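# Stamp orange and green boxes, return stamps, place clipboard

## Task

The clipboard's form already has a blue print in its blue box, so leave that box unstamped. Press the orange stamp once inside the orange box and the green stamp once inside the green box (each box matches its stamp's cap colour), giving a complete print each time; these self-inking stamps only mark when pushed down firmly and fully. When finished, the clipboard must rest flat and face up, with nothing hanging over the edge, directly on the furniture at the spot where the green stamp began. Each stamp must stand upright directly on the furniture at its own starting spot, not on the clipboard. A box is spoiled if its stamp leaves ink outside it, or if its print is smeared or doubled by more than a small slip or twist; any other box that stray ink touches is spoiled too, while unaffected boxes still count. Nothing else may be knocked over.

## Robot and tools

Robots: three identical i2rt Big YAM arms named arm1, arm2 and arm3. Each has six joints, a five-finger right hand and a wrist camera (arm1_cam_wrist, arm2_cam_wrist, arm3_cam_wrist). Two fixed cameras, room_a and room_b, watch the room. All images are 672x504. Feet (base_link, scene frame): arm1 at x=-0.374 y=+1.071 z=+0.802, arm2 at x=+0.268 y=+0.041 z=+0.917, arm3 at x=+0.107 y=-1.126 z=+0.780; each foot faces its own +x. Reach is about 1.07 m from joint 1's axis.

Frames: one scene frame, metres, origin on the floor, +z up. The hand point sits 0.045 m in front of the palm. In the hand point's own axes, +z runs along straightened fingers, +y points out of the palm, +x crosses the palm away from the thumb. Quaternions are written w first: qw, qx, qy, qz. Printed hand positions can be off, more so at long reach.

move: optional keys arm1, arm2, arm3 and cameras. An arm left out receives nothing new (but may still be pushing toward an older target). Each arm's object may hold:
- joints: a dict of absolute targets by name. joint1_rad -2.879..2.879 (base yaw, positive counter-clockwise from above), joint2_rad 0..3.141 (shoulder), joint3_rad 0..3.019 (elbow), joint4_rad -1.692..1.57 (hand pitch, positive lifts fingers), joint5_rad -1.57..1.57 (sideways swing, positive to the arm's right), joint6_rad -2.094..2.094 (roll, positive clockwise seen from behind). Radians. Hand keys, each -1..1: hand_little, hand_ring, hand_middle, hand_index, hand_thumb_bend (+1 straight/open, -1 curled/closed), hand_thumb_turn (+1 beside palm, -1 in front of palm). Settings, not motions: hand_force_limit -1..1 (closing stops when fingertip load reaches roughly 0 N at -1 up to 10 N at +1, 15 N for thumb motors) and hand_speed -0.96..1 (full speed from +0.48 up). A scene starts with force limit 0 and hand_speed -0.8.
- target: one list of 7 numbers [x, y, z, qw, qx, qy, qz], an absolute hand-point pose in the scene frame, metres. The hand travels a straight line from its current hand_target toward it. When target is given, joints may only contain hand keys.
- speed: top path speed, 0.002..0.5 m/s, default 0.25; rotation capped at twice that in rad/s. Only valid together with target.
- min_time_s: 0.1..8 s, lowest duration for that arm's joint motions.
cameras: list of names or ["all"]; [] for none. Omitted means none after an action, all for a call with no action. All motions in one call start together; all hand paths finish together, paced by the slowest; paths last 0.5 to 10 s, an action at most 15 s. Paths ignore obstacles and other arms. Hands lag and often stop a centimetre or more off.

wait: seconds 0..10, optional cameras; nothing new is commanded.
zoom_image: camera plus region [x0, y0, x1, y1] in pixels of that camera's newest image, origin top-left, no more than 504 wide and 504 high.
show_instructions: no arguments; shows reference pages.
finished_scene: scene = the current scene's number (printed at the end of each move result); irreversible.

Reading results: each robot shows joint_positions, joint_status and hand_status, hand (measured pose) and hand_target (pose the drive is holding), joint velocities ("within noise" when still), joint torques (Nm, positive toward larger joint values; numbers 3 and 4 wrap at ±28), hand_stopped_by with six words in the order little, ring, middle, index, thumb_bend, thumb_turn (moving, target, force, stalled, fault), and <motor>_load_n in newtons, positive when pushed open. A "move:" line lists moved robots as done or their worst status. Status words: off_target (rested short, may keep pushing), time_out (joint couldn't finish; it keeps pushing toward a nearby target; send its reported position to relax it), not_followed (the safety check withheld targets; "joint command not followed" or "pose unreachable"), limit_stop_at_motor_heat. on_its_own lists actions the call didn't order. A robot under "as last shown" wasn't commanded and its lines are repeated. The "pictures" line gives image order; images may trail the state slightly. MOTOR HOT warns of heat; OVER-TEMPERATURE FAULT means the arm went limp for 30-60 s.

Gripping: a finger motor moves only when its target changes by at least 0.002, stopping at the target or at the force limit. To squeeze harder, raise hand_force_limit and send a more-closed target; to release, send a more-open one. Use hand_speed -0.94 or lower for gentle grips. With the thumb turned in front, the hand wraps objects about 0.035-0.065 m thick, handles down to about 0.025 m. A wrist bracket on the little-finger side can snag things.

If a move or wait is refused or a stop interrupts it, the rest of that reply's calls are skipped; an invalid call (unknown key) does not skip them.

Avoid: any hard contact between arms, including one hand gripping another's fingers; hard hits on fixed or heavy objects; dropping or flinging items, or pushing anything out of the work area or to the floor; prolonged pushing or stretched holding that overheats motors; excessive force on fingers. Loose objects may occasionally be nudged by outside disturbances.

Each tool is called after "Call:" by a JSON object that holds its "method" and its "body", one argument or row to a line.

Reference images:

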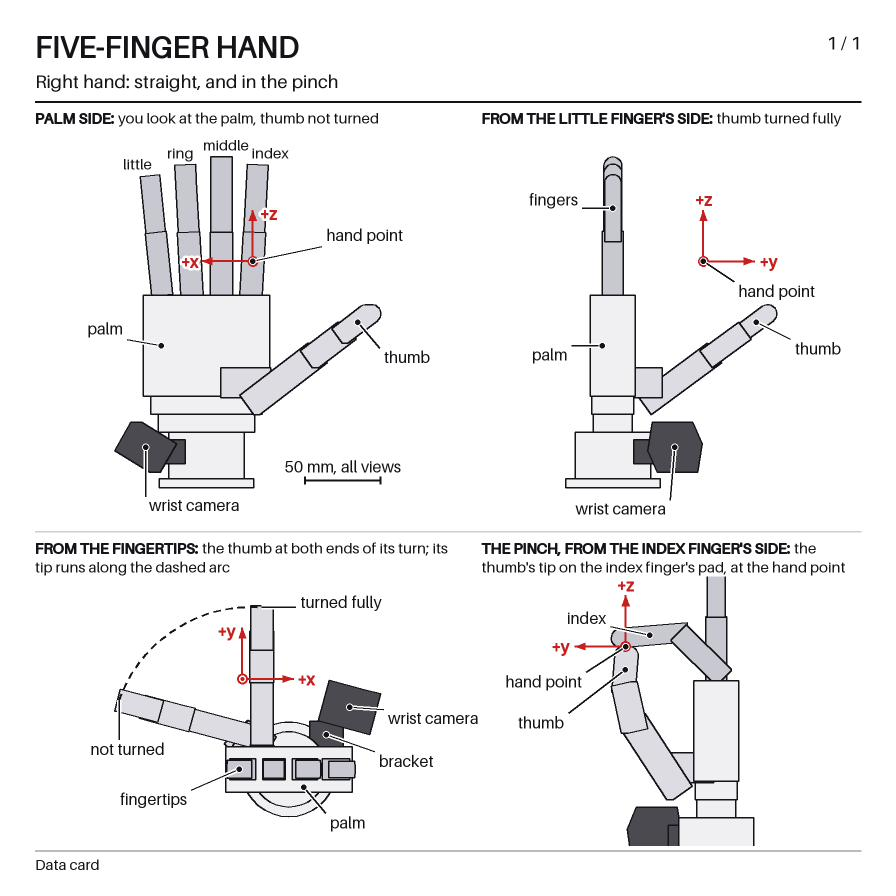

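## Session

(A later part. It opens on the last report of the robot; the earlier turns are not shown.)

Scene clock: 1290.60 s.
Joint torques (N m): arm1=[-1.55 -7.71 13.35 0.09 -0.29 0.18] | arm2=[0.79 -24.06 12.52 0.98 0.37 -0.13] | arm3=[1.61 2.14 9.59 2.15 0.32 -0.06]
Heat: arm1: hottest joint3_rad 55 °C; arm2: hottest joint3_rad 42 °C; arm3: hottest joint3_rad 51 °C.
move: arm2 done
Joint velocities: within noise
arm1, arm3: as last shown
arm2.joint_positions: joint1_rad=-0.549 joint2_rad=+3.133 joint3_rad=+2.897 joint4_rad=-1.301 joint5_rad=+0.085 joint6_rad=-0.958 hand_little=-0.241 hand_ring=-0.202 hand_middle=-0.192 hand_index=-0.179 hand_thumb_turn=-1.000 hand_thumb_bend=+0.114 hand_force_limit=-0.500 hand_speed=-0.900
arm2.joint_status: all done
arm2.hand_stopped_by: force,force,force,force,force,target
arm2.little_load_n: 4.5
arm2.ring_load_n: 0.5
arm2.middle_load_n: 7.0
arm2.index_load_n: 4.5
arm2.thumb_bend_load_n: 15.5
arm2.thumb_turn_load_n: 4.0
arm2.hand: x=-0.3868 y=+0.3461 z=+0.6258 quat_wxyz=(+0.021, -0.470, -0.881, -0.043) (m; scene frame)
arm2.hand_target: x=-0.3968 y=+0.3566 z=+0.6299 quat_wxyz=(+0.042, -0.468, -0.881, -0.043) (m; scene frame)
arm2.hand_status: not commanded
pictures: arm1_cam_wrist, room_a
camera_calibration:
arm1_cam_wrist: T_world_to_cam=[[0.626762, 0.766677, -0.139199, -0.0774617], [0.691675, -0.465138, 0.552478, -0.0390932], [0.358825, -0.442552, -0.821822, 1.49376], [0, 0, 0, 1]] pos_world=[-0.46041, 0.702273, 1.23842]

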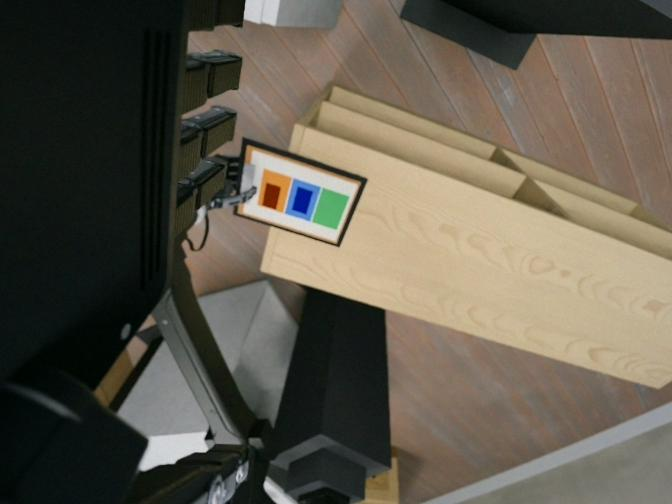

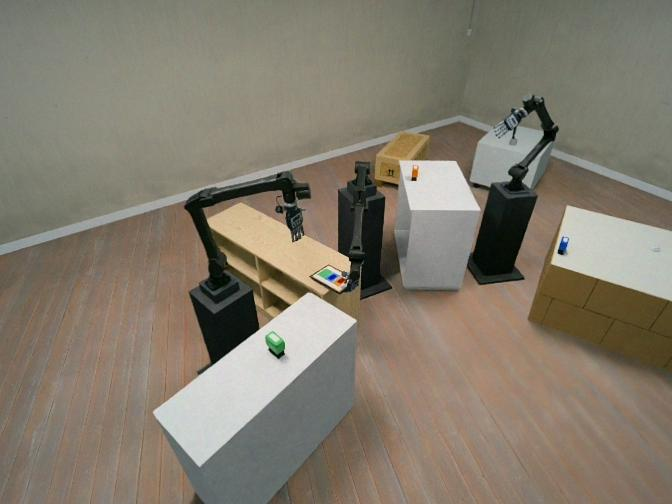

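Call:
{"method": "move", "body": {
  "arm2": {"joints": {"joint3_rad": 2.985, "joint4_rad": -1.37}, "min_time_s": 2},
  "cameras": ["arm1_cam_wrist", "room_a"]
}}

Call:
{"method": "zoom_image", "body": {
  "camera": "arm1_cam_wrist",
  "region": [140, 100, 420, 330]
}}

Call:
{"method": "zoom_image", "body": {
  "camera": "room_a",
  "region": [290, 240, 390, 310]
}}

Scene clock: 1305.73 s.
Joint torques (N m): arm1=[-1.14 -8.53 13.3 0.08 -0.29 0.18] | arm2=[0.79 -24.06 12.57 0.13 0.36 -0.12] | arm3=[1.55 2.08 9.62 2.14 0.32 -0.07]
Heat: arm1: hottest joint3_rad 55 °C; arm2: hottest joint2_rad 40 °C; arm3: hottest joint3_rad 51 °C.
move: arm2 done
Joint velocities: within noise
arm1, arm3: as last shown
arm2.joint_positions: joint1_rad=-0.549 joint2_rad=+3.133 joint3_rad=+2.936 joint4_rad=-1.360 joint5_rad=+0.085 joint6_rad=-0.958 hand_little=-0.241 hand_ring=-0.202 hand_middle=-0.192 hand_index=-0.179 hand_thumb_turn=-1.000 hand_thumb_bend=+0.114 hand_force_limit=-0.500 hand_speed=-0.900
arm2.joint_status: all done
arm2.hand_stopped_by: force,force,force,force,force,target
arm2.little_load_n: 2.5
arm2.ring_load_n: 0.5
arm2.middle_load_n: 8.5
arm2.index_load_n: 5.0
arm2.thumb_bend_load_n: 16.0
arm2.thumb_turn_load_n: 4.5
arm2.hand: x=-0.3852 y=+0.3453 z=+0.6416 quat_wxyz=(+0.012, -0.470, -0.881, -0.044) (m; scene frame)
arm2.hand_target: x=-0.3896 y=+0.3537 z=+0.6468 quat_wxyz=(+0.023, -0.468, -0.882, -0.046) (m; scene frame)
arm2.hand_status: not commanded
arm3.index_load_n: -0.5
pictures: arm1_cam_wrist, room_a
camera_calibration:
arm1_cam_wrist: T_world_to_cam=[[0.626762, 0.766677, -0.139199, -0.0774617], [0.691675, -0.465138, 0.552478, -0.0390932], [0.358825, -0.442552, -0.821822, 1.49376], [0, 0, 0, 1]] pos_world=[-0.46041, 0.702273, 1.23842]

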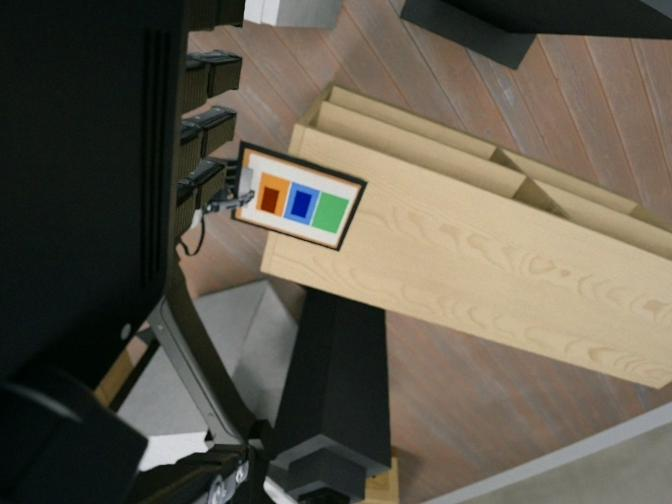

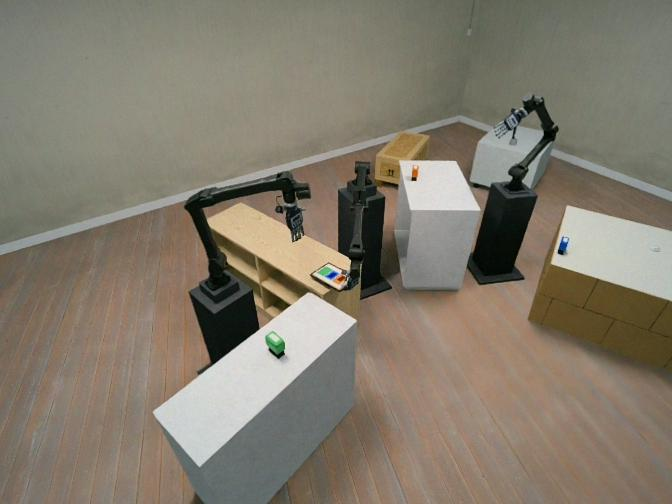

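Scaled by 1.800 from the camera's 672x504 image, which has a finer 960x720 frame.

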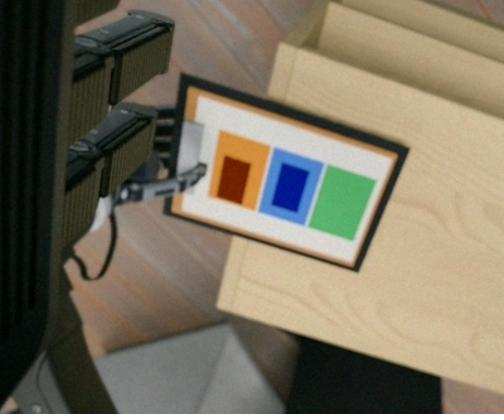

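Scaled by 5.040 from the camera's 672x504 image, which has a finer 960x720 frame.

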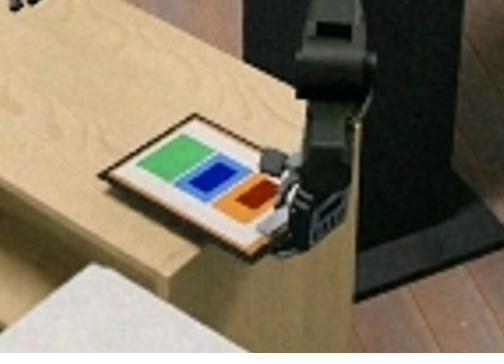

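Call:
{"method": "move", "body": {
  "arm2": {"joints": {"joint2_rad": 3.141, "joint3_rad": 2.83, "joint4_rad": -1.37}, "min_time_s": 2},
  "cameras": ["arm1_cam_wrist", "room_a"]
}}

Call:
{"method": "zoom_image", "body": {
  "camera": "arm1_cam_wrist",
  "region": [140, 100, 420, 330]
}}

Call:
{"method": "zoom_image", "body": {
  "camera": "room_a",
  "region": [290, 240, 390, 310]
}}

Scene clock: 1324.27 s.
Joint torques (N m): arm1=[-1.26 -7.59 13.27 0.18 -0.3 0.15] | arm2=[0.85 -24.35 6.97 -0.02 0.33 -0.09] | arm3=[1.67 2.14 9.65 2.14 0.32 -0.06]
Heat: arm1: hottest joint3_rad 55 °C; arm2: hottest joint2_rad 40 °C; arm3: hottest joint3_rad 51 °C.
move: arm2 done
Joint velocities: within noise
arm1, arm3: as last shown
arm2.joint_positions: joint1_rad=-0.549 joint2_rad=+3.133 joint3_rad=+2.841 joint4_rad=-1.361 joint5_rad=+0.086 joint6_rad=-0.961 hand_little=-0.241 hand_ring=-0.202 hand_middle=-0.192 hand_index=-0.179 hand_thumb_turn=-1.000 hand_thumb_bend=+0.114 hand_force_limit=-0.500 hand_speed=-0.900
arm2.joint_status: all done
arm2.hand_stopped_by: force,force,force,force,force,target
arm2.little_load_n: 4.5
arm2.ring_load_n: 0.5
arm2.middle_load_n: 7.0
arm2.index_load_n: 3.5
arm2.thumb_bend_load_n: 15.5
arm2.thumb_turn_load_n: 4.0
arm2.hand: x=-0.3530 y=+0.3335 z=+0.6131 quat_wxyz=(-0.037, -0.466, -0.882, -0.051) (m; scene frame)
arm2.hand_target: x=-0.3417 y=+0.3352 z=+0.6056 quat_wxyz=(-0.051, -0.465, -0.882, -0.054) (m; scene frame)
arm2.hand_status: not commanded
arm3.index_load_n: 0.0
pictures: arm1_cam_wrist, room_a
camera_calibration:
arm1_cam_wrist: T_world_to_cam=[[0.626762, 0.766677, -0.139199, -0.0774617], [0.691675, -0.465138, 0.552478, -0.0390932], [0.358825, -0.442552, -0.821822, 1.49376], [0, 0, 0, 1]] pos_world=[-0.46041, 0.702273, 1.23842]

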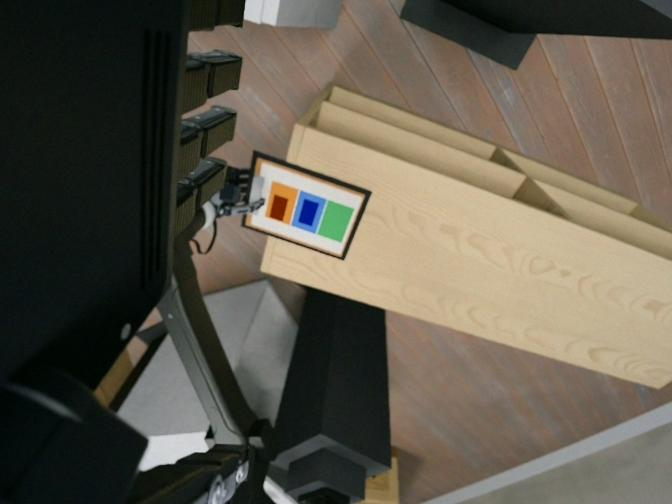

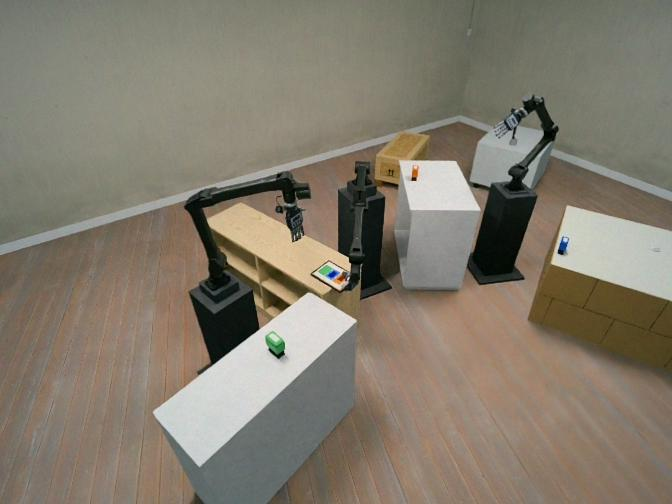

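Scaled by 1.800 from the camera's 672x504 image, which has a finer 960x720 frame.

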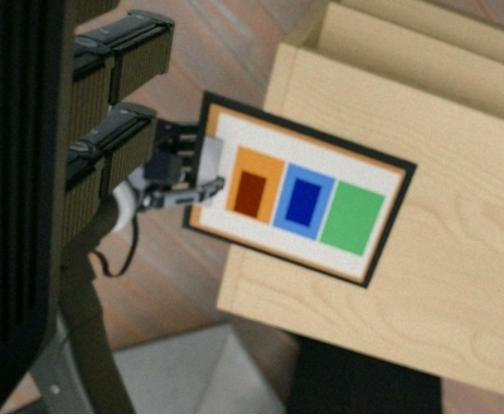

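Scaled by 5.040 from the camera's 672x504 image, which has a finer 960x720 frame.

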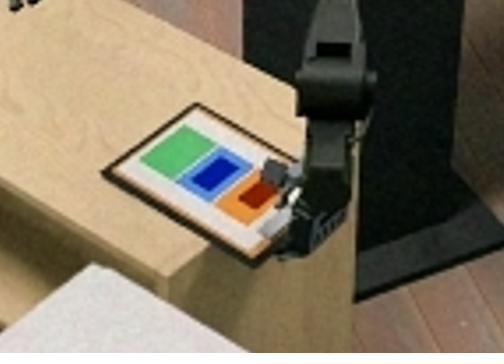

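Call:
{"method": "move", "body": {
  "arm2": {"joints": {"joint3_rad": 2.805, "joint4_rad": -1.35}, "min_time_s": 1.5},
  "cameras": ["arm1_cam_wrist", "room_a"]
}}

Call:
{"method": "zoom_image", "body": {
  "camera": "arm1_cam_wrist",
  "region": [140, 100, 420, 330]
}}

Call:
{"method": "zoom_image", "body": {
  "camera": "room_a",
  "region": [290, 240, 390, 310]
}}

Scene clock: 1338.73 s.
Joint torques (N m): arm1=[-1.14 -7.71 13.37 -0.06 -0.31 0.18] | arm2=[0.79 -23.77 6.38 0.58 0.23 -0.06] | arm3=[1.61 2.08 9.62 2.14 0.32 -0.07]
Heat: arm1: hottest joint3_rad 56 °C; arm2: hottest joint2_rad 40 °C; arm3: hottest joint3_rad 51 °C.
move: arm2 done
Joint velocities: within noise
arm1: as last shown
arm2.joint_positions: joint1_rad=-0.549 joint2_rad=+3.126 joint3_rad=+2.822 joint4_rad=-1.356 joint5_rad=+0.089 joint6_rad=-0.964 hand_little=-0.241 hand_ring=-0.202 hand_middle=-0.192 hand_index=-0.179 hand_thumb_turn=-1.000 hand_thumb_bend=+0.114 hand_force_limit=-0.500 hand_speed=-0.900
arm2.joint_status: all done
arm2.hand_stopped_by: force,force,force,force,force,target
arm2.little_load_n: 3.5
arm2.ring_load_n: 0.0
arm2.middle_load_n: 6.5
arm2.index_load_n: 4.0
arm2.thumb_bend_load_n: 15.0
arm2.thumb_turn_load_n: 4.0
arm2.hand: x=-0.3505 y=+0.3334 z=+0.6121 quat_wxyz=(-0.039, -0.465, -0.883, -0.052) (m; scene frame)
arm2.hand_target: x=-0.3376 y=+0.3337 z=+0.5970 quat_wxyz=(-0.053, -0.464, -0.882, -0.054) (m; scene frame)
arm2.hand_status: not commanded
arm3.joint_positions: joint1_rad=-1.135 joint2_rad=+0.623 joint3_rad=+1.325 joint4_rad=-1.315 joint5_rad=+0.235 joint6_rad=-0.972 hand_little=+1.000 hand_ring=+1.000 hand_middle=+1.000 hand_index=+1.000 hand_thumb_turn=+1.000 hand_thumb_bend=+1.000 hand_force_limit=+0.000 hand_speed=-0.800
arm3.joint_status: not commanded
arm3.hand_stopped_by: target,target,target,target,target,target
arm3.little_load_n: 0.0
arm3.ring_load_n: 0.0
arm3.middle_load_n: 0.0
arm3.index_load_n: 0.0
arm3.thumb_bend_load_n: 0.0
arm3.thumb_turn_load_n: 0.0
arm3.hand: x=+0.1120 y=-0.8916 z=+1.2368 quat_wxyz=(-0.398, +0.738, +0.486, +0.246) (m; scene frame)
arm3.hand_target: x=+0.1085 y=-0.8916 z=+1.2504 quat_wxyz=(-0.414, +0.730, +0.485, +0.247) (m; scene frame)
arm3.hand_status: not commanded
pictures: arm1_cam_wrist, room_a
camera_calibration:
arm1_cam_wrist: T_world_to_cam=[[0.626762, 0.766677, -0.139199, -0.0774617], [0.691675, -0.465138, 0.552478, -0.0390932], [0.358825, -0.442552, -0.821822, 1.49376], [0, 0, 0, 1]] pos_world=[-0.46041, 0.702273, 1.23842]

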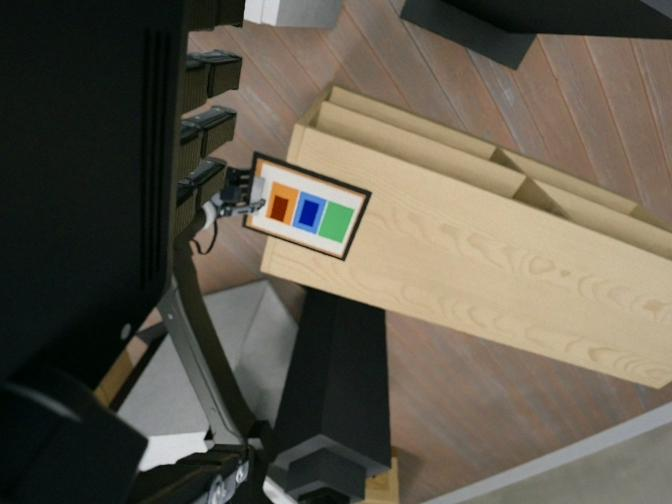

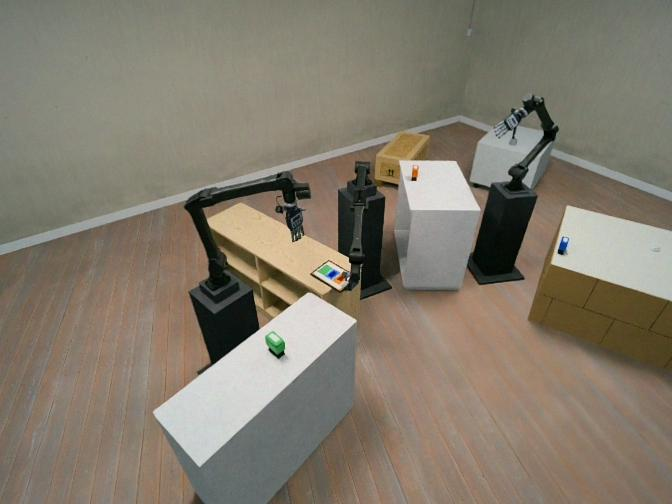

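Scaled by 1.800 from the camera's 672x504 image, which has a finer 960x720 frame.

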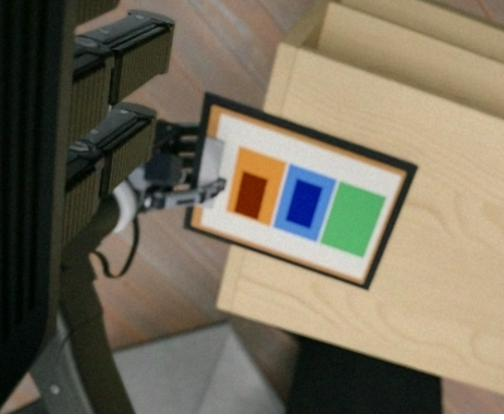

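Scaled by 5.040 from the camera's 672x504 image, which has a finer 960x720 frame.

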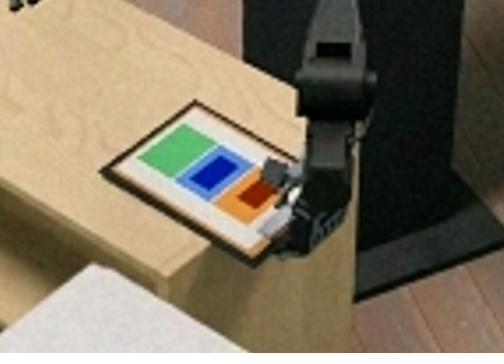

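Call:
{"method": "move", "body": {
  "arm2": {"joints": {"hand_thumb_bend": 1.0, "hand_force_limit": 0, "hand_speed": -0.7}},
  "cameras": []
}}

Call:
{"method": "move", "body": {
  "arm2": {"joints": {"hand_little": 1.0, "hand_ring": 1.0, "hand_middle": 1.0, "hand_index": 1.0, "hand_speed": -0.6}},
  "cameras": ["arm1_cam_wrist", "room_a", "arm2_cam_wrist"]
}}

Call:
{"method": "zoom_image", "body": {
  "camera": "arm1_cam_wrist",
  "region": [140, 100, 420, 330]
}}

Scene clock: 1345.97 s.
Joint torques (N m): arm1=[-1.03 -7.65 13.46 -0.03 -0.32 0.16] | arm2=[0.73 -23.59 7.9 0.51 0.22 -0.06] | arm3=[1.67 2.08 9.62 2.14 0.33 -0.06]
Heat: arm1: hottest joint3_rad 56 °C; arm2: hottest joint2_rad 39 °C; arm3: hottest joint3_rad 51 °C.
move: arm2 done
Joint velocities: within noise
arm1.joint_positions: joint1_rad=+0.774 joint2_rad=+1.434 joint3_rad=+1.688 joint4_rad=-1.686 joint5_rad=-0.023 joint6_rad=+0.719 hand_little=+1.000 hand_ring=+1.000 hand_middle=+1.000 hand_index=+1.000 hand_thumb_turn=+1.000 hand_thumb_bend=+1.000 hand_force_limit=+0.000 hand_speed=-0.800
arm1.joint_status: not commanded
arm1.hand_stopped_by: target,target,target,target,target,target
arm1.little_load_n: 0.0
arm1.ring_load_n: 0.0
arm1.middle_load_n: 0.0
arm1.index_load_n: 0.0
arm1.thumb_bend_load_n: 0.0
arm1.thumb_turn_load_n: 0.0
arm1.hand: x=-0.4147 y=+0.6493 z=+1.1465 quat_wxyz=(-0.028, -0.465, -0.882, +0.066) (m; scene frame)
arm1.hand_target: x=-0.4200 y=+0.6405 z=+1.1590 quat_wxyz=(-0.032, -0.474, -0.877, +0.075) (m; scene frame)
arm1.hand_status: not commanded
arm2.joint_positions: joint1_rad=-0.549 joint2_rad=+3.126 joint3_rad=+2.804 joint4_rad=-1.356 joint5_rad=+0.089 joint6_rad=-0.964 hand_little=-0.241 hand_ring=-0.202 hand_middle=-0.193 hand_index=-0.179 hand_thumb_turn=-1.000 hand_thumb_bend=+1.000 hand_force_limit=+0.000 hand_speed=-0.700
arm2.joint_status: all done
arm2.hand_stopped_by: force,force,force,force,target,target
arm2.little_load_n: 0.0
arm2.ring_load_n: 0.0
arm2.middle_load_n: 0.0
arm2.index_load_n: 0.0
arm2.thumb_bend_load_n: 0.0
arm2.thumb_turn_load_n: 0.0
arm2.hand: x=-0.3442 y=+0.3307 z=+0.6070 quat_wxyz=(-0.049, -0.464, -0.883, -0.053) (m; scene frame)
arm2.hand_target: x=-0.3377 y=+0.3335 z=+0.5970 quat_wxyz=(-0.053, -0.464, -0.883, -0.054) (m; scene frame)
arm2.hand_status: not commanded
arm3: as last shown
pictures: none
No camera images: "cameras" was empty.

Scene clock: 1347.57 s.
Joint torques (N m): arm1=[-1.14 -8.23 13.45 0.13 -0.33 0.22] | arm2=[0.79 -23.59 7.88 0.54 0.21 -0.06] | arm3=[1.61 2.14 9.63 2.15 0.32 -0.07]
Heat: arm1: hottest joint3_rad 56 °C; arm2: hottest joint2_rad 39 °C; arm3: hottest joint3_rad 51 °C.
move: arm2 done
Joint velocities: within noise
arm1, arm3: as last shown
arm2.joint_positions: joint1_rad=-0.549 joint2_rad=+3.126 joint3_rad=+2.804 joint4_rad=-1.356 joint5_rad=+0.089 joint6_rad=-0.964 hand_little=+1.000 hand_ring=+1.000 hand_middle=+1.000 hand_index=+1.000 hand_thumb_turn=-1.000 hand_thumb_bend=+1.000 hand_force_limit=+0.000 hand_speed=-0.600
arm2.joint_status: all done
arm2.hand_stopped_by: target,target,target,target,target,target
arm2.little_load_n: 0.0
arm2.ring_load_n: 0.0
arm2.middle_load_n: 0.0
arm2.index_load_n: 0.0
arm2.thumb_bend_load_n: 0.0
arm2.thumb_turn_load_n: 0.0
arm2.hand: x=-0.3442 y=+0.3307 z=+0.6070 quat_wxyz=(-0.049, -0.464, -0.883, -0.053) (m; scene frame)
arm2.hand_target: x=-0.3377 y=+0.3335 z=+0.5970 quat_wxyz=(-0.053, -0.464, -0.883, -0.054) (m; scene frame)
arm2.hand_status: not commanded
arm3.ring_load_n: 0.5
arm3.index_load_n: 0.5
pictures: arm1_cam_wrist, arm2_cam_wrist, room_a
camera_calibration:
arm1_cam_wrist: T_world_to_cam=[[0.626762, 0.766677, -0.139199, -0.0774617], [0.691675, -0.465138, 0.552478, -0.0390932], [0.358825, -0.442552, -0.821822, 1.49376], [0, 0, 0, 1]] pos_world=[-0.46041, 0.702273, 1.23842]
arm2_cam_wrist: T_world_to_cam=[[0.623668, 0.772322, 0.120652, -0.117982], [0.578429, -0.559788, 0.593344, 0.0184979], [0.525792, -0.300261, -0.795855, 0.876331], [0, 0, 0, 1]] pos_world=[-0.397887, 0.364603, 0.700692]

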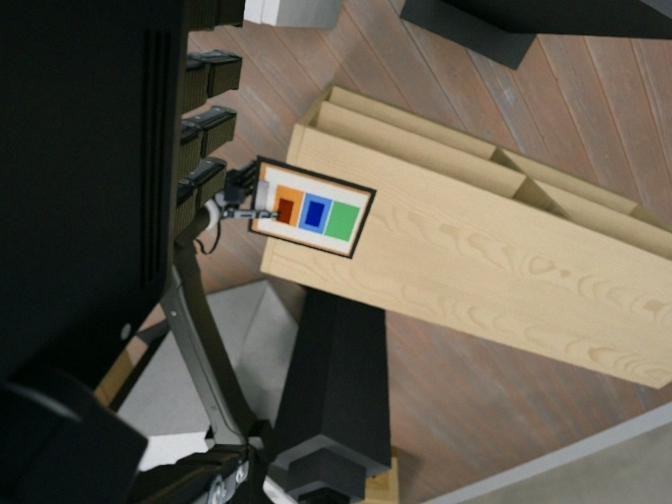

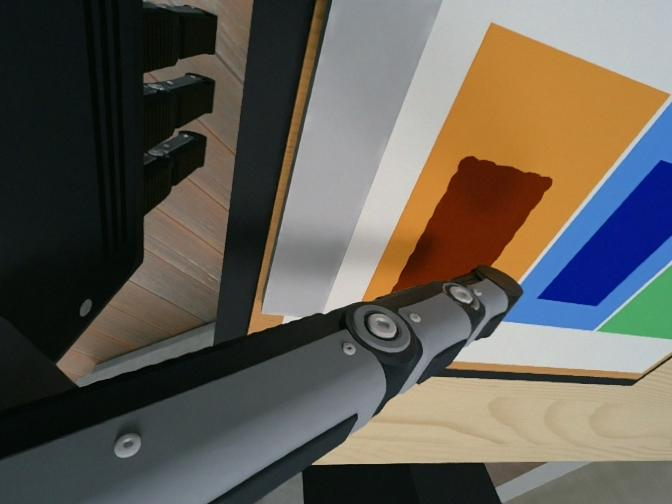

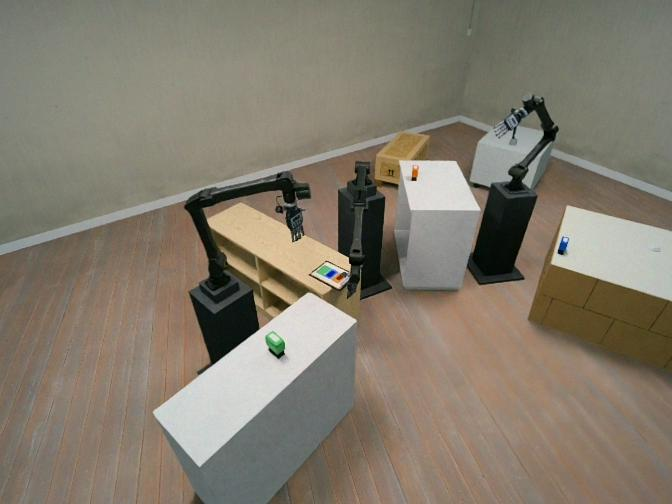

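Scaled by 1.800 from the camera's 672x504 image, which has a finer 960x720 frame.

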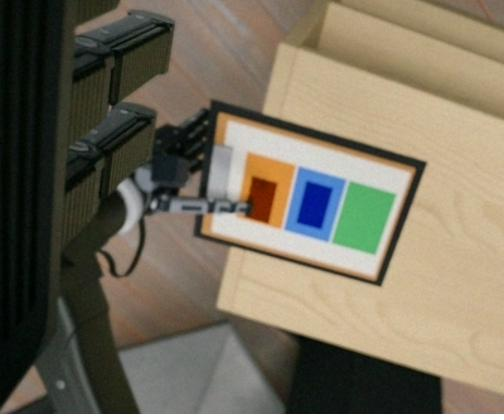

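Call:
{"method": "move", "body": {
  "arm2": {"target": [-0.358, 0.318, 0.625, 0.0289, 0.4724, 0.8792, 0.0537], "speed": 0.06},
  "cameras": ["arm1_cam_wrist"]
}}

Call:
{"method": "zoom_image", "body": {
  "camera": "arm1_cam_wrist",
  "region": [140, 100, 420, 330]
}}

Scene clock: 1361.07 s.
Joint torques (N m): arm1=[-1.38 -8.35 13.27 0.12 -0.32 0.14] | arm2=[1.96 -26.52 7.65 0.64 0.28 0.14] | arm3=[1.67 2.14 9.65 2.14 0.32 -0.07]
Heat: arm1: hottest joint3_rad 56 °C; arm2: hottest joint2_rad 38 °C; arm3: hottest joint3_rad 51 °C.
move: arm2 off_target
Joint velocities: within noise
arm1, arm3: as last shown
arm2.joint_positions: joint1_rad=-0.533 joint2_rad=+3.058 joint3_rad=+2.676 joint4_rad=-1.291 joint5_rad=+0.089 joint6_rad=-0.937 hand_little=+1.000 hand_ring=+1.000 hand_middle=+1.000 hand_index=+1.000 hand_thumb_turn=-1.000 hand_thumb_bend=+1.000 hand_force_limit=+0.000 hand_speed=-0.600
arm2.joint_status: not commanded
arm2.hand_stopped_by: target,target,target,target,target,target
arm2.little_load_n: 0.0
arm2.ring_load_n: 0.0
arm2.middle_load_n: 0.0
arm2.index_load_n: 0.0
arm2.thumb_bend_load_n: 0.0
arm2.thumb_turn_load_n: 0.0
arm2.hand: x=-0.3452 y=+0.3184 z=+0.6110 quat_wxyz=(-0.045, -0.469, -0.880, -0.054) (m; scene frame)
arm2.hand_target: x=-0.3578 y=+0.3178 z=+0.6249 quat_wxyz=(-0.029, -0.472, -0.879, -0.054) (m; scene frame)
arm2.hand_status: off_target (0.019 m and 1.9 deg from the pose sent, 0.026 m and 2.5 deg at the start)
arm3.ring_load_n: 0.0
arm3.index_load_n: 0.0
pictures: arm1_cam_wrist
camera_calibration:
arm1_cam_wrist: T_world_to_cam=[[0.626762, 0.766677, -0.139199, -0.0774617], [0.691675, -0.465138, 0.552478, -0.0390932], [0.358825, -0.442552, -0.821822, 1.49376], [0, 0, 0, 1]] pos_world=[-0.46041, 0.702273, 1.23842]

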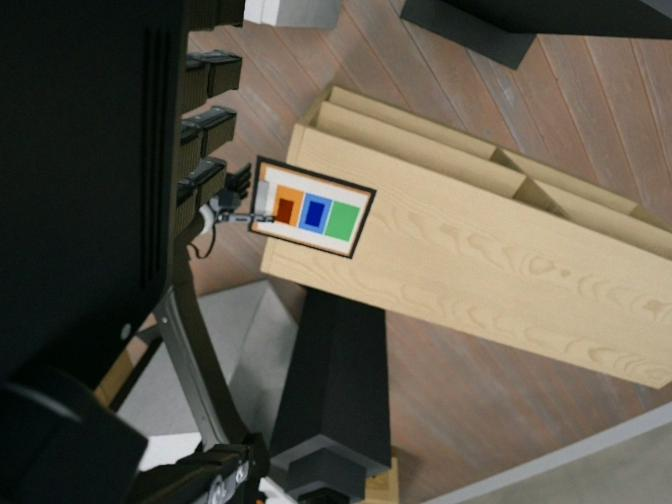

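Scaled by 1.800 from the camera's 672x504 image, which has a finer 960x720 frame.

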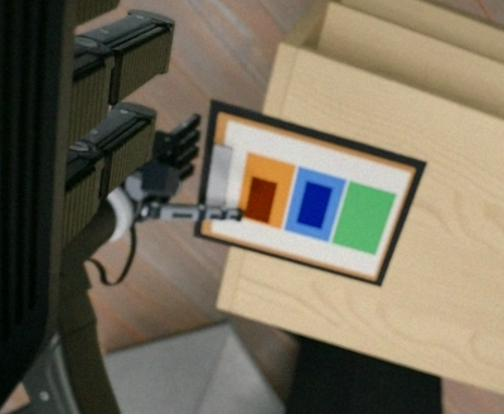

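Fingers clear of the board. Now rise straight up and retract arm2.

Call:
{"method": "move", "body": {
  "arm2": {"target": [-0.358, 0.316, 0.760, 0, 0.4733, 0.8809, 0], "speed": 0.1},
  "cameras": []
}}

Call:
{"method": "move", "body": {
  "arm2": {"target": [-0.30, 0.22, 0.960, 0, 0.4733, 0.8809, 0], "speed": 0.2},
  "cameras": ["arm1_cam_wrist", "room_a"]
}}

Call:
{"method": "zoom_image", "body": {
  "camera": "arm1_cam_wrist",
  "region": [140, 100, 420, 330]
}}

Scene clock: 1367.20 s.
Joint torques (N m): arm1=[-1.49 -7.77 13.39 0.06 -0.34 0.21] | arm2=[0.56 -25.7 7.79 0.76 -0.02 -0.12] | arm3=[1.67 2.14 9.62 2.14 0.33 -0.07]
Heat: arm1: hottest joint3_rad 56 °C; arm2: hottest joint2_rad 39 °C; arm3: hottest joint3_rad 51 °C.
move: arm2 off_target
Joint velocities: within noise
arm1, arm3: as last shown
arm1.thumb_turn_load_n: 0.5
arm2.joint_positions: joint1_rad=-0.542 joint2_rad=+2.664 joint3_rad=+2.271 joint4_rad=-1.204 joint5_rad=-0.002 joint6_rad=-0.941 hand_little=+1.000 hand_ring=+1.000 hand_middle=+1.000 hand_index=+1.000 hand_thumb_turn=-1.000 hand_thumb_bend=+1.000 hand_force_limit=+0.000 hand_speed=-0.600
arm2.joint_status: not commanded
arm2.hand_stopped_by: target,target,target,target,target,target
arm2.little_load_n: 0.0
arm2.ring_load_n: 0.0
arm2.middle_load_n: 0.0
arm2.index_load_n: 0.0
arm2.thumb_bend_load_n: 0.0
arm2.thumb_turn_load_n: 0.0
arm2.hand: x=-0.3522 y=+0.3076 z=+0.7475 quat_wxyz=(-0.014, -0.475, -0.880, -0.004) (m; scene frame)
arm2.hand_target: x=-0.3578 y=+0.3159 z=+0.7601 quat_wxyz=(+0.000, -0.473, -0.881, +0.000) (m; scene frame)
arm2.hand_status: off_target (0.016 m and 1.7 deg from the pose sent, 0.149 m and 8.1 deg at the start)
pictures: none
No camera images: "cameras" was empty.

Scene clock: 1369.20 s.
Joint torques (N m): arm1=[-1.61 -7.71 13.39 0.14 -0.29 0.19] | arm2=[1.9 -21.66 8.18 0.18 0.03 0.14] | arm3=[1.67 2.2 9.62 2.14 0.32 -0.06]
Heat: arm1: hottest joint3_rad 56 °C; arm2: hottest joint2_rad 39 °C; arm3: hottest joint3_rad 51 °C.
move: arm2 done
Joint velocities: within noise
arm1, arm3: as last shown
arm1.thumb_turn_load_n: 0.0
arm2.joint_positions: joint1_rad=-0.454 joint2_rad=+2.169 joint3_rad=+1.900 joint4_rad=-1.307 joint5_rad=-0.004 joint6_rad=-0.861 hand_little=+1.000 hand_ring=+1.000 hand_middle=+1.000 hand_index=+1.000 hand_thumb_turn=-1.000 hand_thumb_bend=+1.000 hand_force_limit=+0.000 hand_speed=-0.600
arm2.joint_status: not commanded
arm2.hand_stopped_by: target,target,target,target,target,target
arm2.little_load_n: 0.0
arm2.ring_load_n: 0.0
arm2.middle_load_n: 0.0
arm2.index_load_n: 0.0
arm2.thumb_bend_load_n: 0.0
arm2.thumb_turn_load_n: 0.0
arm2.hand: x=-0.2990 y=+0.2248 z=+0.9515 quat_wxyz=(-0.004, -0.471, -0.882, -0.002) (m; scene frame)
arm2.hand_target: x=-0.2999 y=+0.2201 z=+0.9599 quat_wxyz=(+0.000, -0.473, -0.881, +0.000) (m; scene frame)
arm2.hand_status: done (0.010 m and 0.6 deg from the pose sent, 0.236 m and 1.7 deg at the start)
pictures: arm1_cam_wrist, room_a
camera_calibration:
arm1_cam_wrist: T_world_to_cam=[[0.626762, 0.766677, -0.139199, -0.0774617], [0.691675, -0.465138, 0.552478, -0.0390932], [0.358825, -0.442552, -0.821822, 1.49376], [0, 0, 0, 1]] pos_world=[-0.46041, 0.702273, 1.23842]

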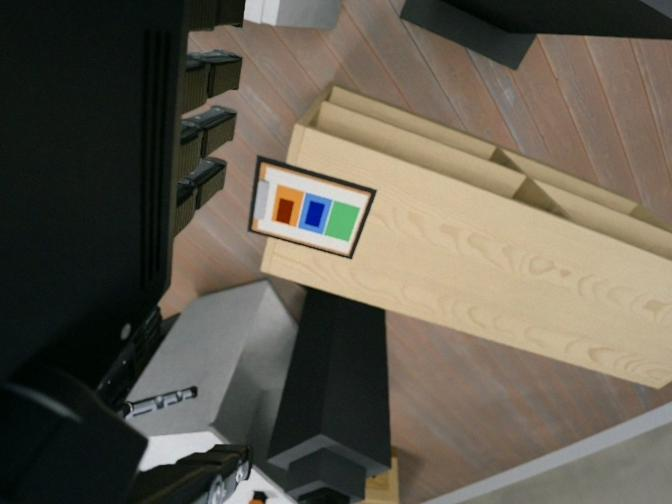

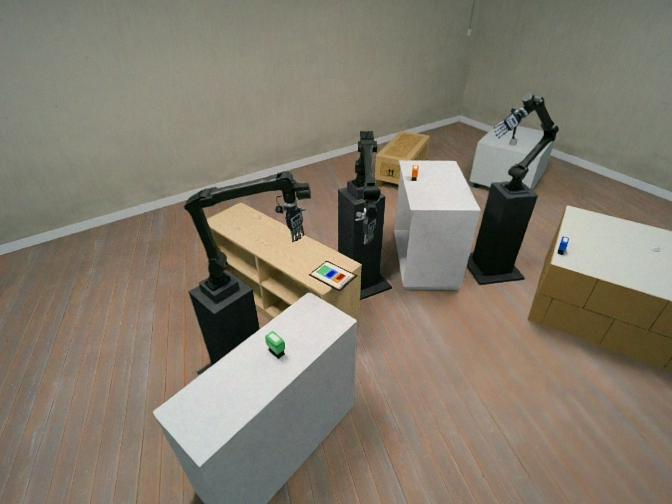

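Scaled by 1.800 from the camera's 672x504 image, which has a finer 960x720 frame.

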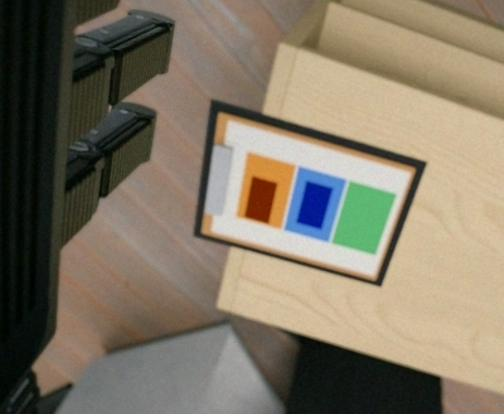

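Call:
{"method": "move", "body": {
  "arm1": {"target": [-0.39, 0.325, 0.82, 0, 0.4462, 0.8949, 0], "speed": 0.2, "joints": {"hand_thumb_turn": -1, "hand_thumb_bend": 1, "hand_speed": -0.2}},
  "arm2": {"joints": {"joint1_rad": 0.55}, "min_time_s": 3},
  "cameras": ["arm1_cam_wrist", "room_a", "room_b"]
}}

Scene clock: 1397.97 s.
Joint torques (N m): arm1=[-0.5 -20.6 13.2 -0.25 -0.16 0.14] | arm2=[0.85 -21.6 8.17 0.21 0.05 0.12] | arm3=[1.61 2.14 9.62 2.14 0.32 -0.07]
Heat: arm1: hottest joint3_rad 56 °C; arm2: hottest joint2_rad 40 °C; arm3: hottest joint3_rad 51 °C.
move: arm1 off_target; arm2 done
Joint velocities: within noise
arm1.joint_positions: joint1_rad=+0.913 joint2_rad=+2.551 joint3_rad=+2.573 joint4_rad=-1.592 joint5_rad=-0.002 joint6_rad=+0.809 hand_little=+1.000 hand_ring=+1.000 hand_middle=+1.000 hand_index=+1.000 hand_thumb_turn=-1.000 hand_thumb_bend=+1.000 hand_force_limit=+0.000 hand_speed=-0.200
arm1.joint_status: all done
arm1.hand_stopped_by: target,target,target,target,target,target
arm1.little_load_n: 0.0
arm1.ring_load_n: 0.0
arm1.middle_load_n: 0.0
arm1.index_load_n: 0.0
arm1.thumb_bend_load_n: 0.0
arm1.thumb_turn_load_n: -0.5
arm1.hand: x=-0.3939 y=+0.3314 z=+0.8295 quat_wxyz=(-0.002, -0.445, -0.895, +0.002) (m; scene frame)
arm1.hand_target: x=-0.3900 y=+0.3257 z=+0.8201 quat_wxyz=(-0.001, -0.447, -0.895, +0.001) (m; scene frame)
arm1.hand_status: off_target (0.012 m and 0.3 deg from the pose sent, 0.461 m and 8.6 deg at the start)
arm2.joint_positions: joint1_rad=+0.558 joint2_rad=+2.169 joint3_rad=+1.900 joint4_rad=-1.307 joint5_rad=-0.005 joint6_rad=-0.861 hand_little=+1.000 hand_ring=+1.000 hand_middle=+1.000 hand_index=+1.000 hand_thumb_turn=-1.000 hand_thumb_bend=+1.000 hand_force_limit=+0.000 hand_speed=-0.600
arm2.joint_status: all done
arm2.hand_stopped_by: target,target,target,target,target,target
arm2.little_load_n: 0.0
arm2.ring_load_n: 0.0
arm2.middle_load_n: 0.0
arm2.index_load_n: 0.0
arm2.thumb_bend_load_n: 0.0
arm2.thumb_turn_load_n: 0.0
arm2.hand: x=-0.1884 y=-0.3423 z=+0.9495 quat_wxyz=(-0.005, +0.015, -1.000, -0.002) (m; scene frame)
arm2.hand_target: x=-0.1903 y=-0.3390 z=+0.9580 quat_wxyz=(-0.003, +0.006, -1.000, +0.001) (m; scene frame)
arm2.hand_status: not commanded
arm3: as last shown
pictures: arm1_cam_wrist, room_a, room_b
camera_calibration:
arm1_cam_wrist: T_world_to_cam=[[0.589991, 0.807075, -0.0232413, -0.0148658], [0.70941, -0.504421, 0.492237, 0.0437425], [0.385549, -0.306903, -0.870151, 1.09072], [0, 0, 0, 1]] pos_world=[-0.442785, 0.368807, 0.927211]

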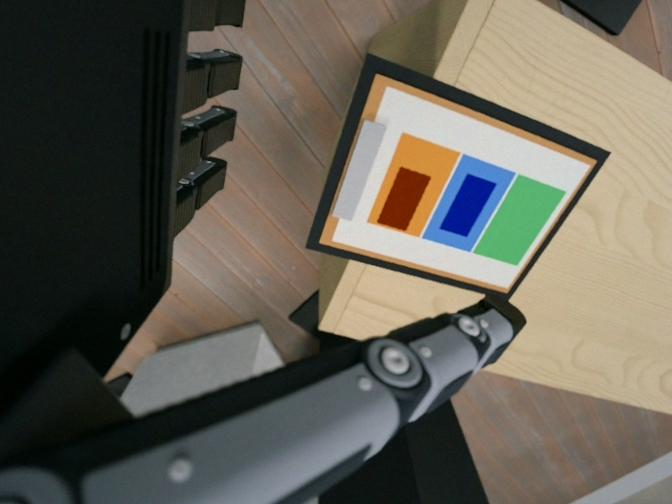

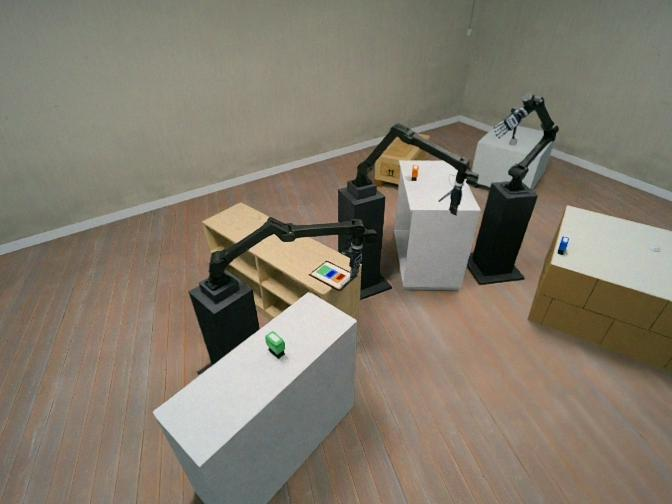

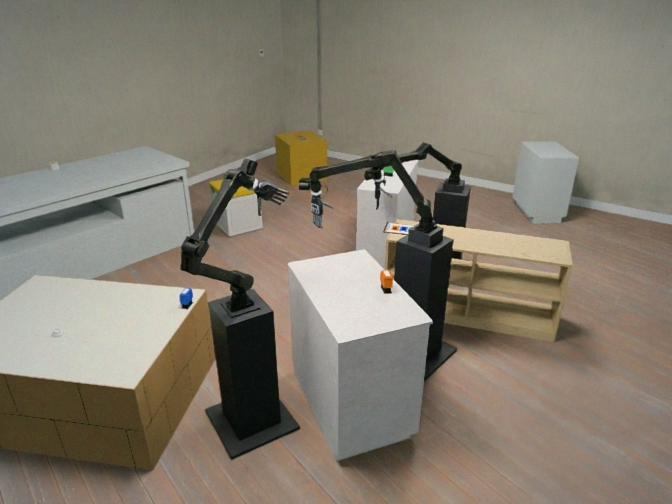

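Call:
{"method": "zoom_image", "body": {
  "camera": "arm1_cam_wrist",
  "region": [280, 0, 580, 350]
}}

Scaled by 1.440 from the camera's 672x504 image, which has a finer 960x720 frame.

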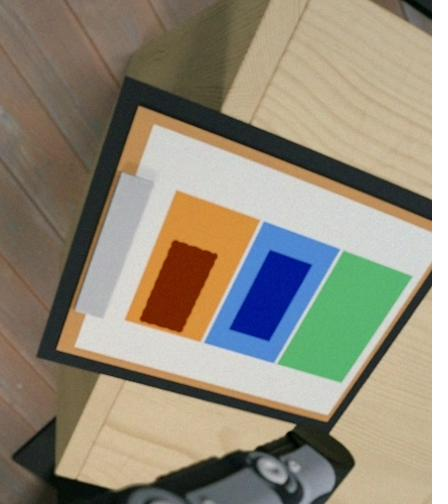

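Call:
{"method": "move", "body": {
  "arm1": {"target": [-0.350, 0.321, 0.710, 0, 0.4462, 0.8949, 0], "speed": 0.12},
  "cameras": ["arm1_cam_wrist", "room_a"]
}}

Call:
{"method": "zoom_image", "body": {
  "camera": "room_a",
  "region": [290, 220, 390, 310]
}}

Scene clock: 1433.03 s.
Joint torques (N m): arm1=[-0.44 -20.66 9.84 0.73 -0.14 0.2] | arm2=[0.85 -21.66 8.18 0.2 0.05 0.13] | arm3=[1.61 2.08 9.63 2.13 0.33 -0.06]
Heat: arm1: hottest joint3_rad 58 °C; arm2: hottest joint2_rad 40 °C; arm3: hottest joint3_rad 51 °C.
move: arm1 off_target
Joint velocities: within noise
arm1.joint_positions: joint1_rad=+0.966 joint2_rad=+2.614 joint3_rad=+2.441 joint4_rad=-1.386 joint5_rad=-0.001 joint6_rad=+0.858 hand_little=+1.000 hand_ring=+1.000 hand_middle=+1.000 hand_index=+1.000 hand_thumb_turn=-1.000 hand_thumb_bend=+1.000 hand_force_limit=+0.000 hand_speed=-0.200
arm1.joint_status: not commanded
arm1.hand_stopped_by: target,target,target,target,target,target
arm1.little_load_n: 0.0
arm1.ring_load_n: 0.0
arm1.middle_load_n: 0.0
arm1.index_load_n: 0.0
arm1.thumb_bend_load_n: 0.0
arm1.thumb_turn_load_n: 0.0
arm1.hand: x=-0.3545 y=+0.3217 z=+0.7321 quat_wxyz=(-0.003, -0.443, -0.896, +0.006) (m; scene frame)
arm1.hand_target: x=-0.3500 y=+0.3219 z=+0.7102 quat_wxyz=(+0.000, -0.446, -0.895, +0.000) (m; scene frame)
arm1.hand_status: off_target (0.023 m and 0.9 deg from the pose sent, 0.128 m and 0.3 deg at the start)
arm2, arm3: as last shown
arm2.thumb_bend_load_n: -0.5
arm2.thumb_turn_load_n: -0.5
arm3.ring_load_n: -0.5
arm3.index_load_n: -0.5
pictures: arm1_cam_wrist, room_a
camera_calibration:
arm1_cam_wrist: T_world_to_cam=[[0.58625, 0.809486, -0.032298, -0.0280458], [0.712407, -0.49614, 0.496308, 0.0541696], [0.38573, -0.31397, -0.867546, 0.988333], [0, 0, 0, 1]] pos_world=[-0.403379, 0.359885, 0.829633]

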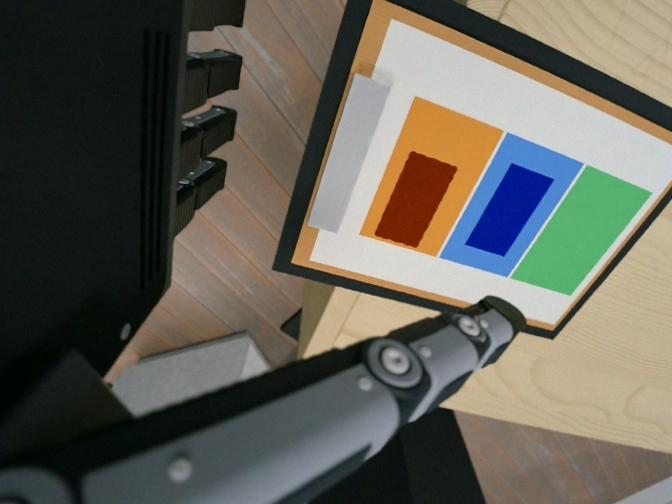

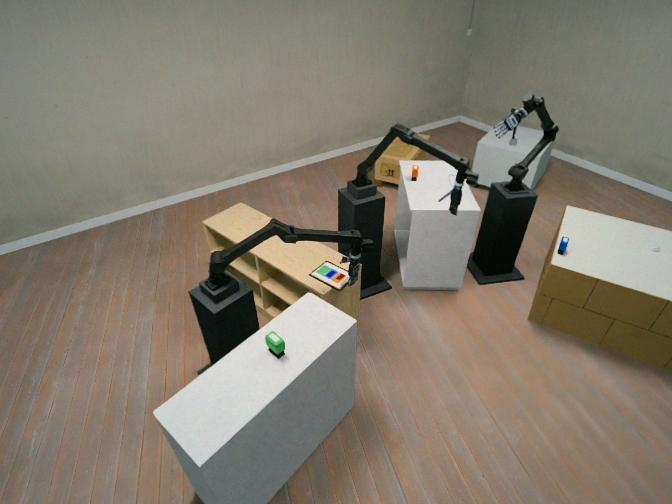

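Scaled by 5.040 from the camera's 672x504 image, which has a finer 960x720 frame.

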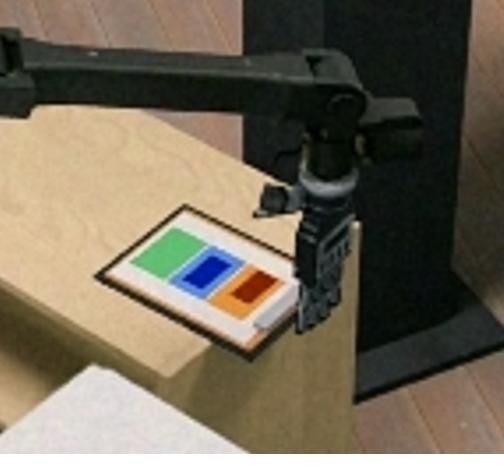

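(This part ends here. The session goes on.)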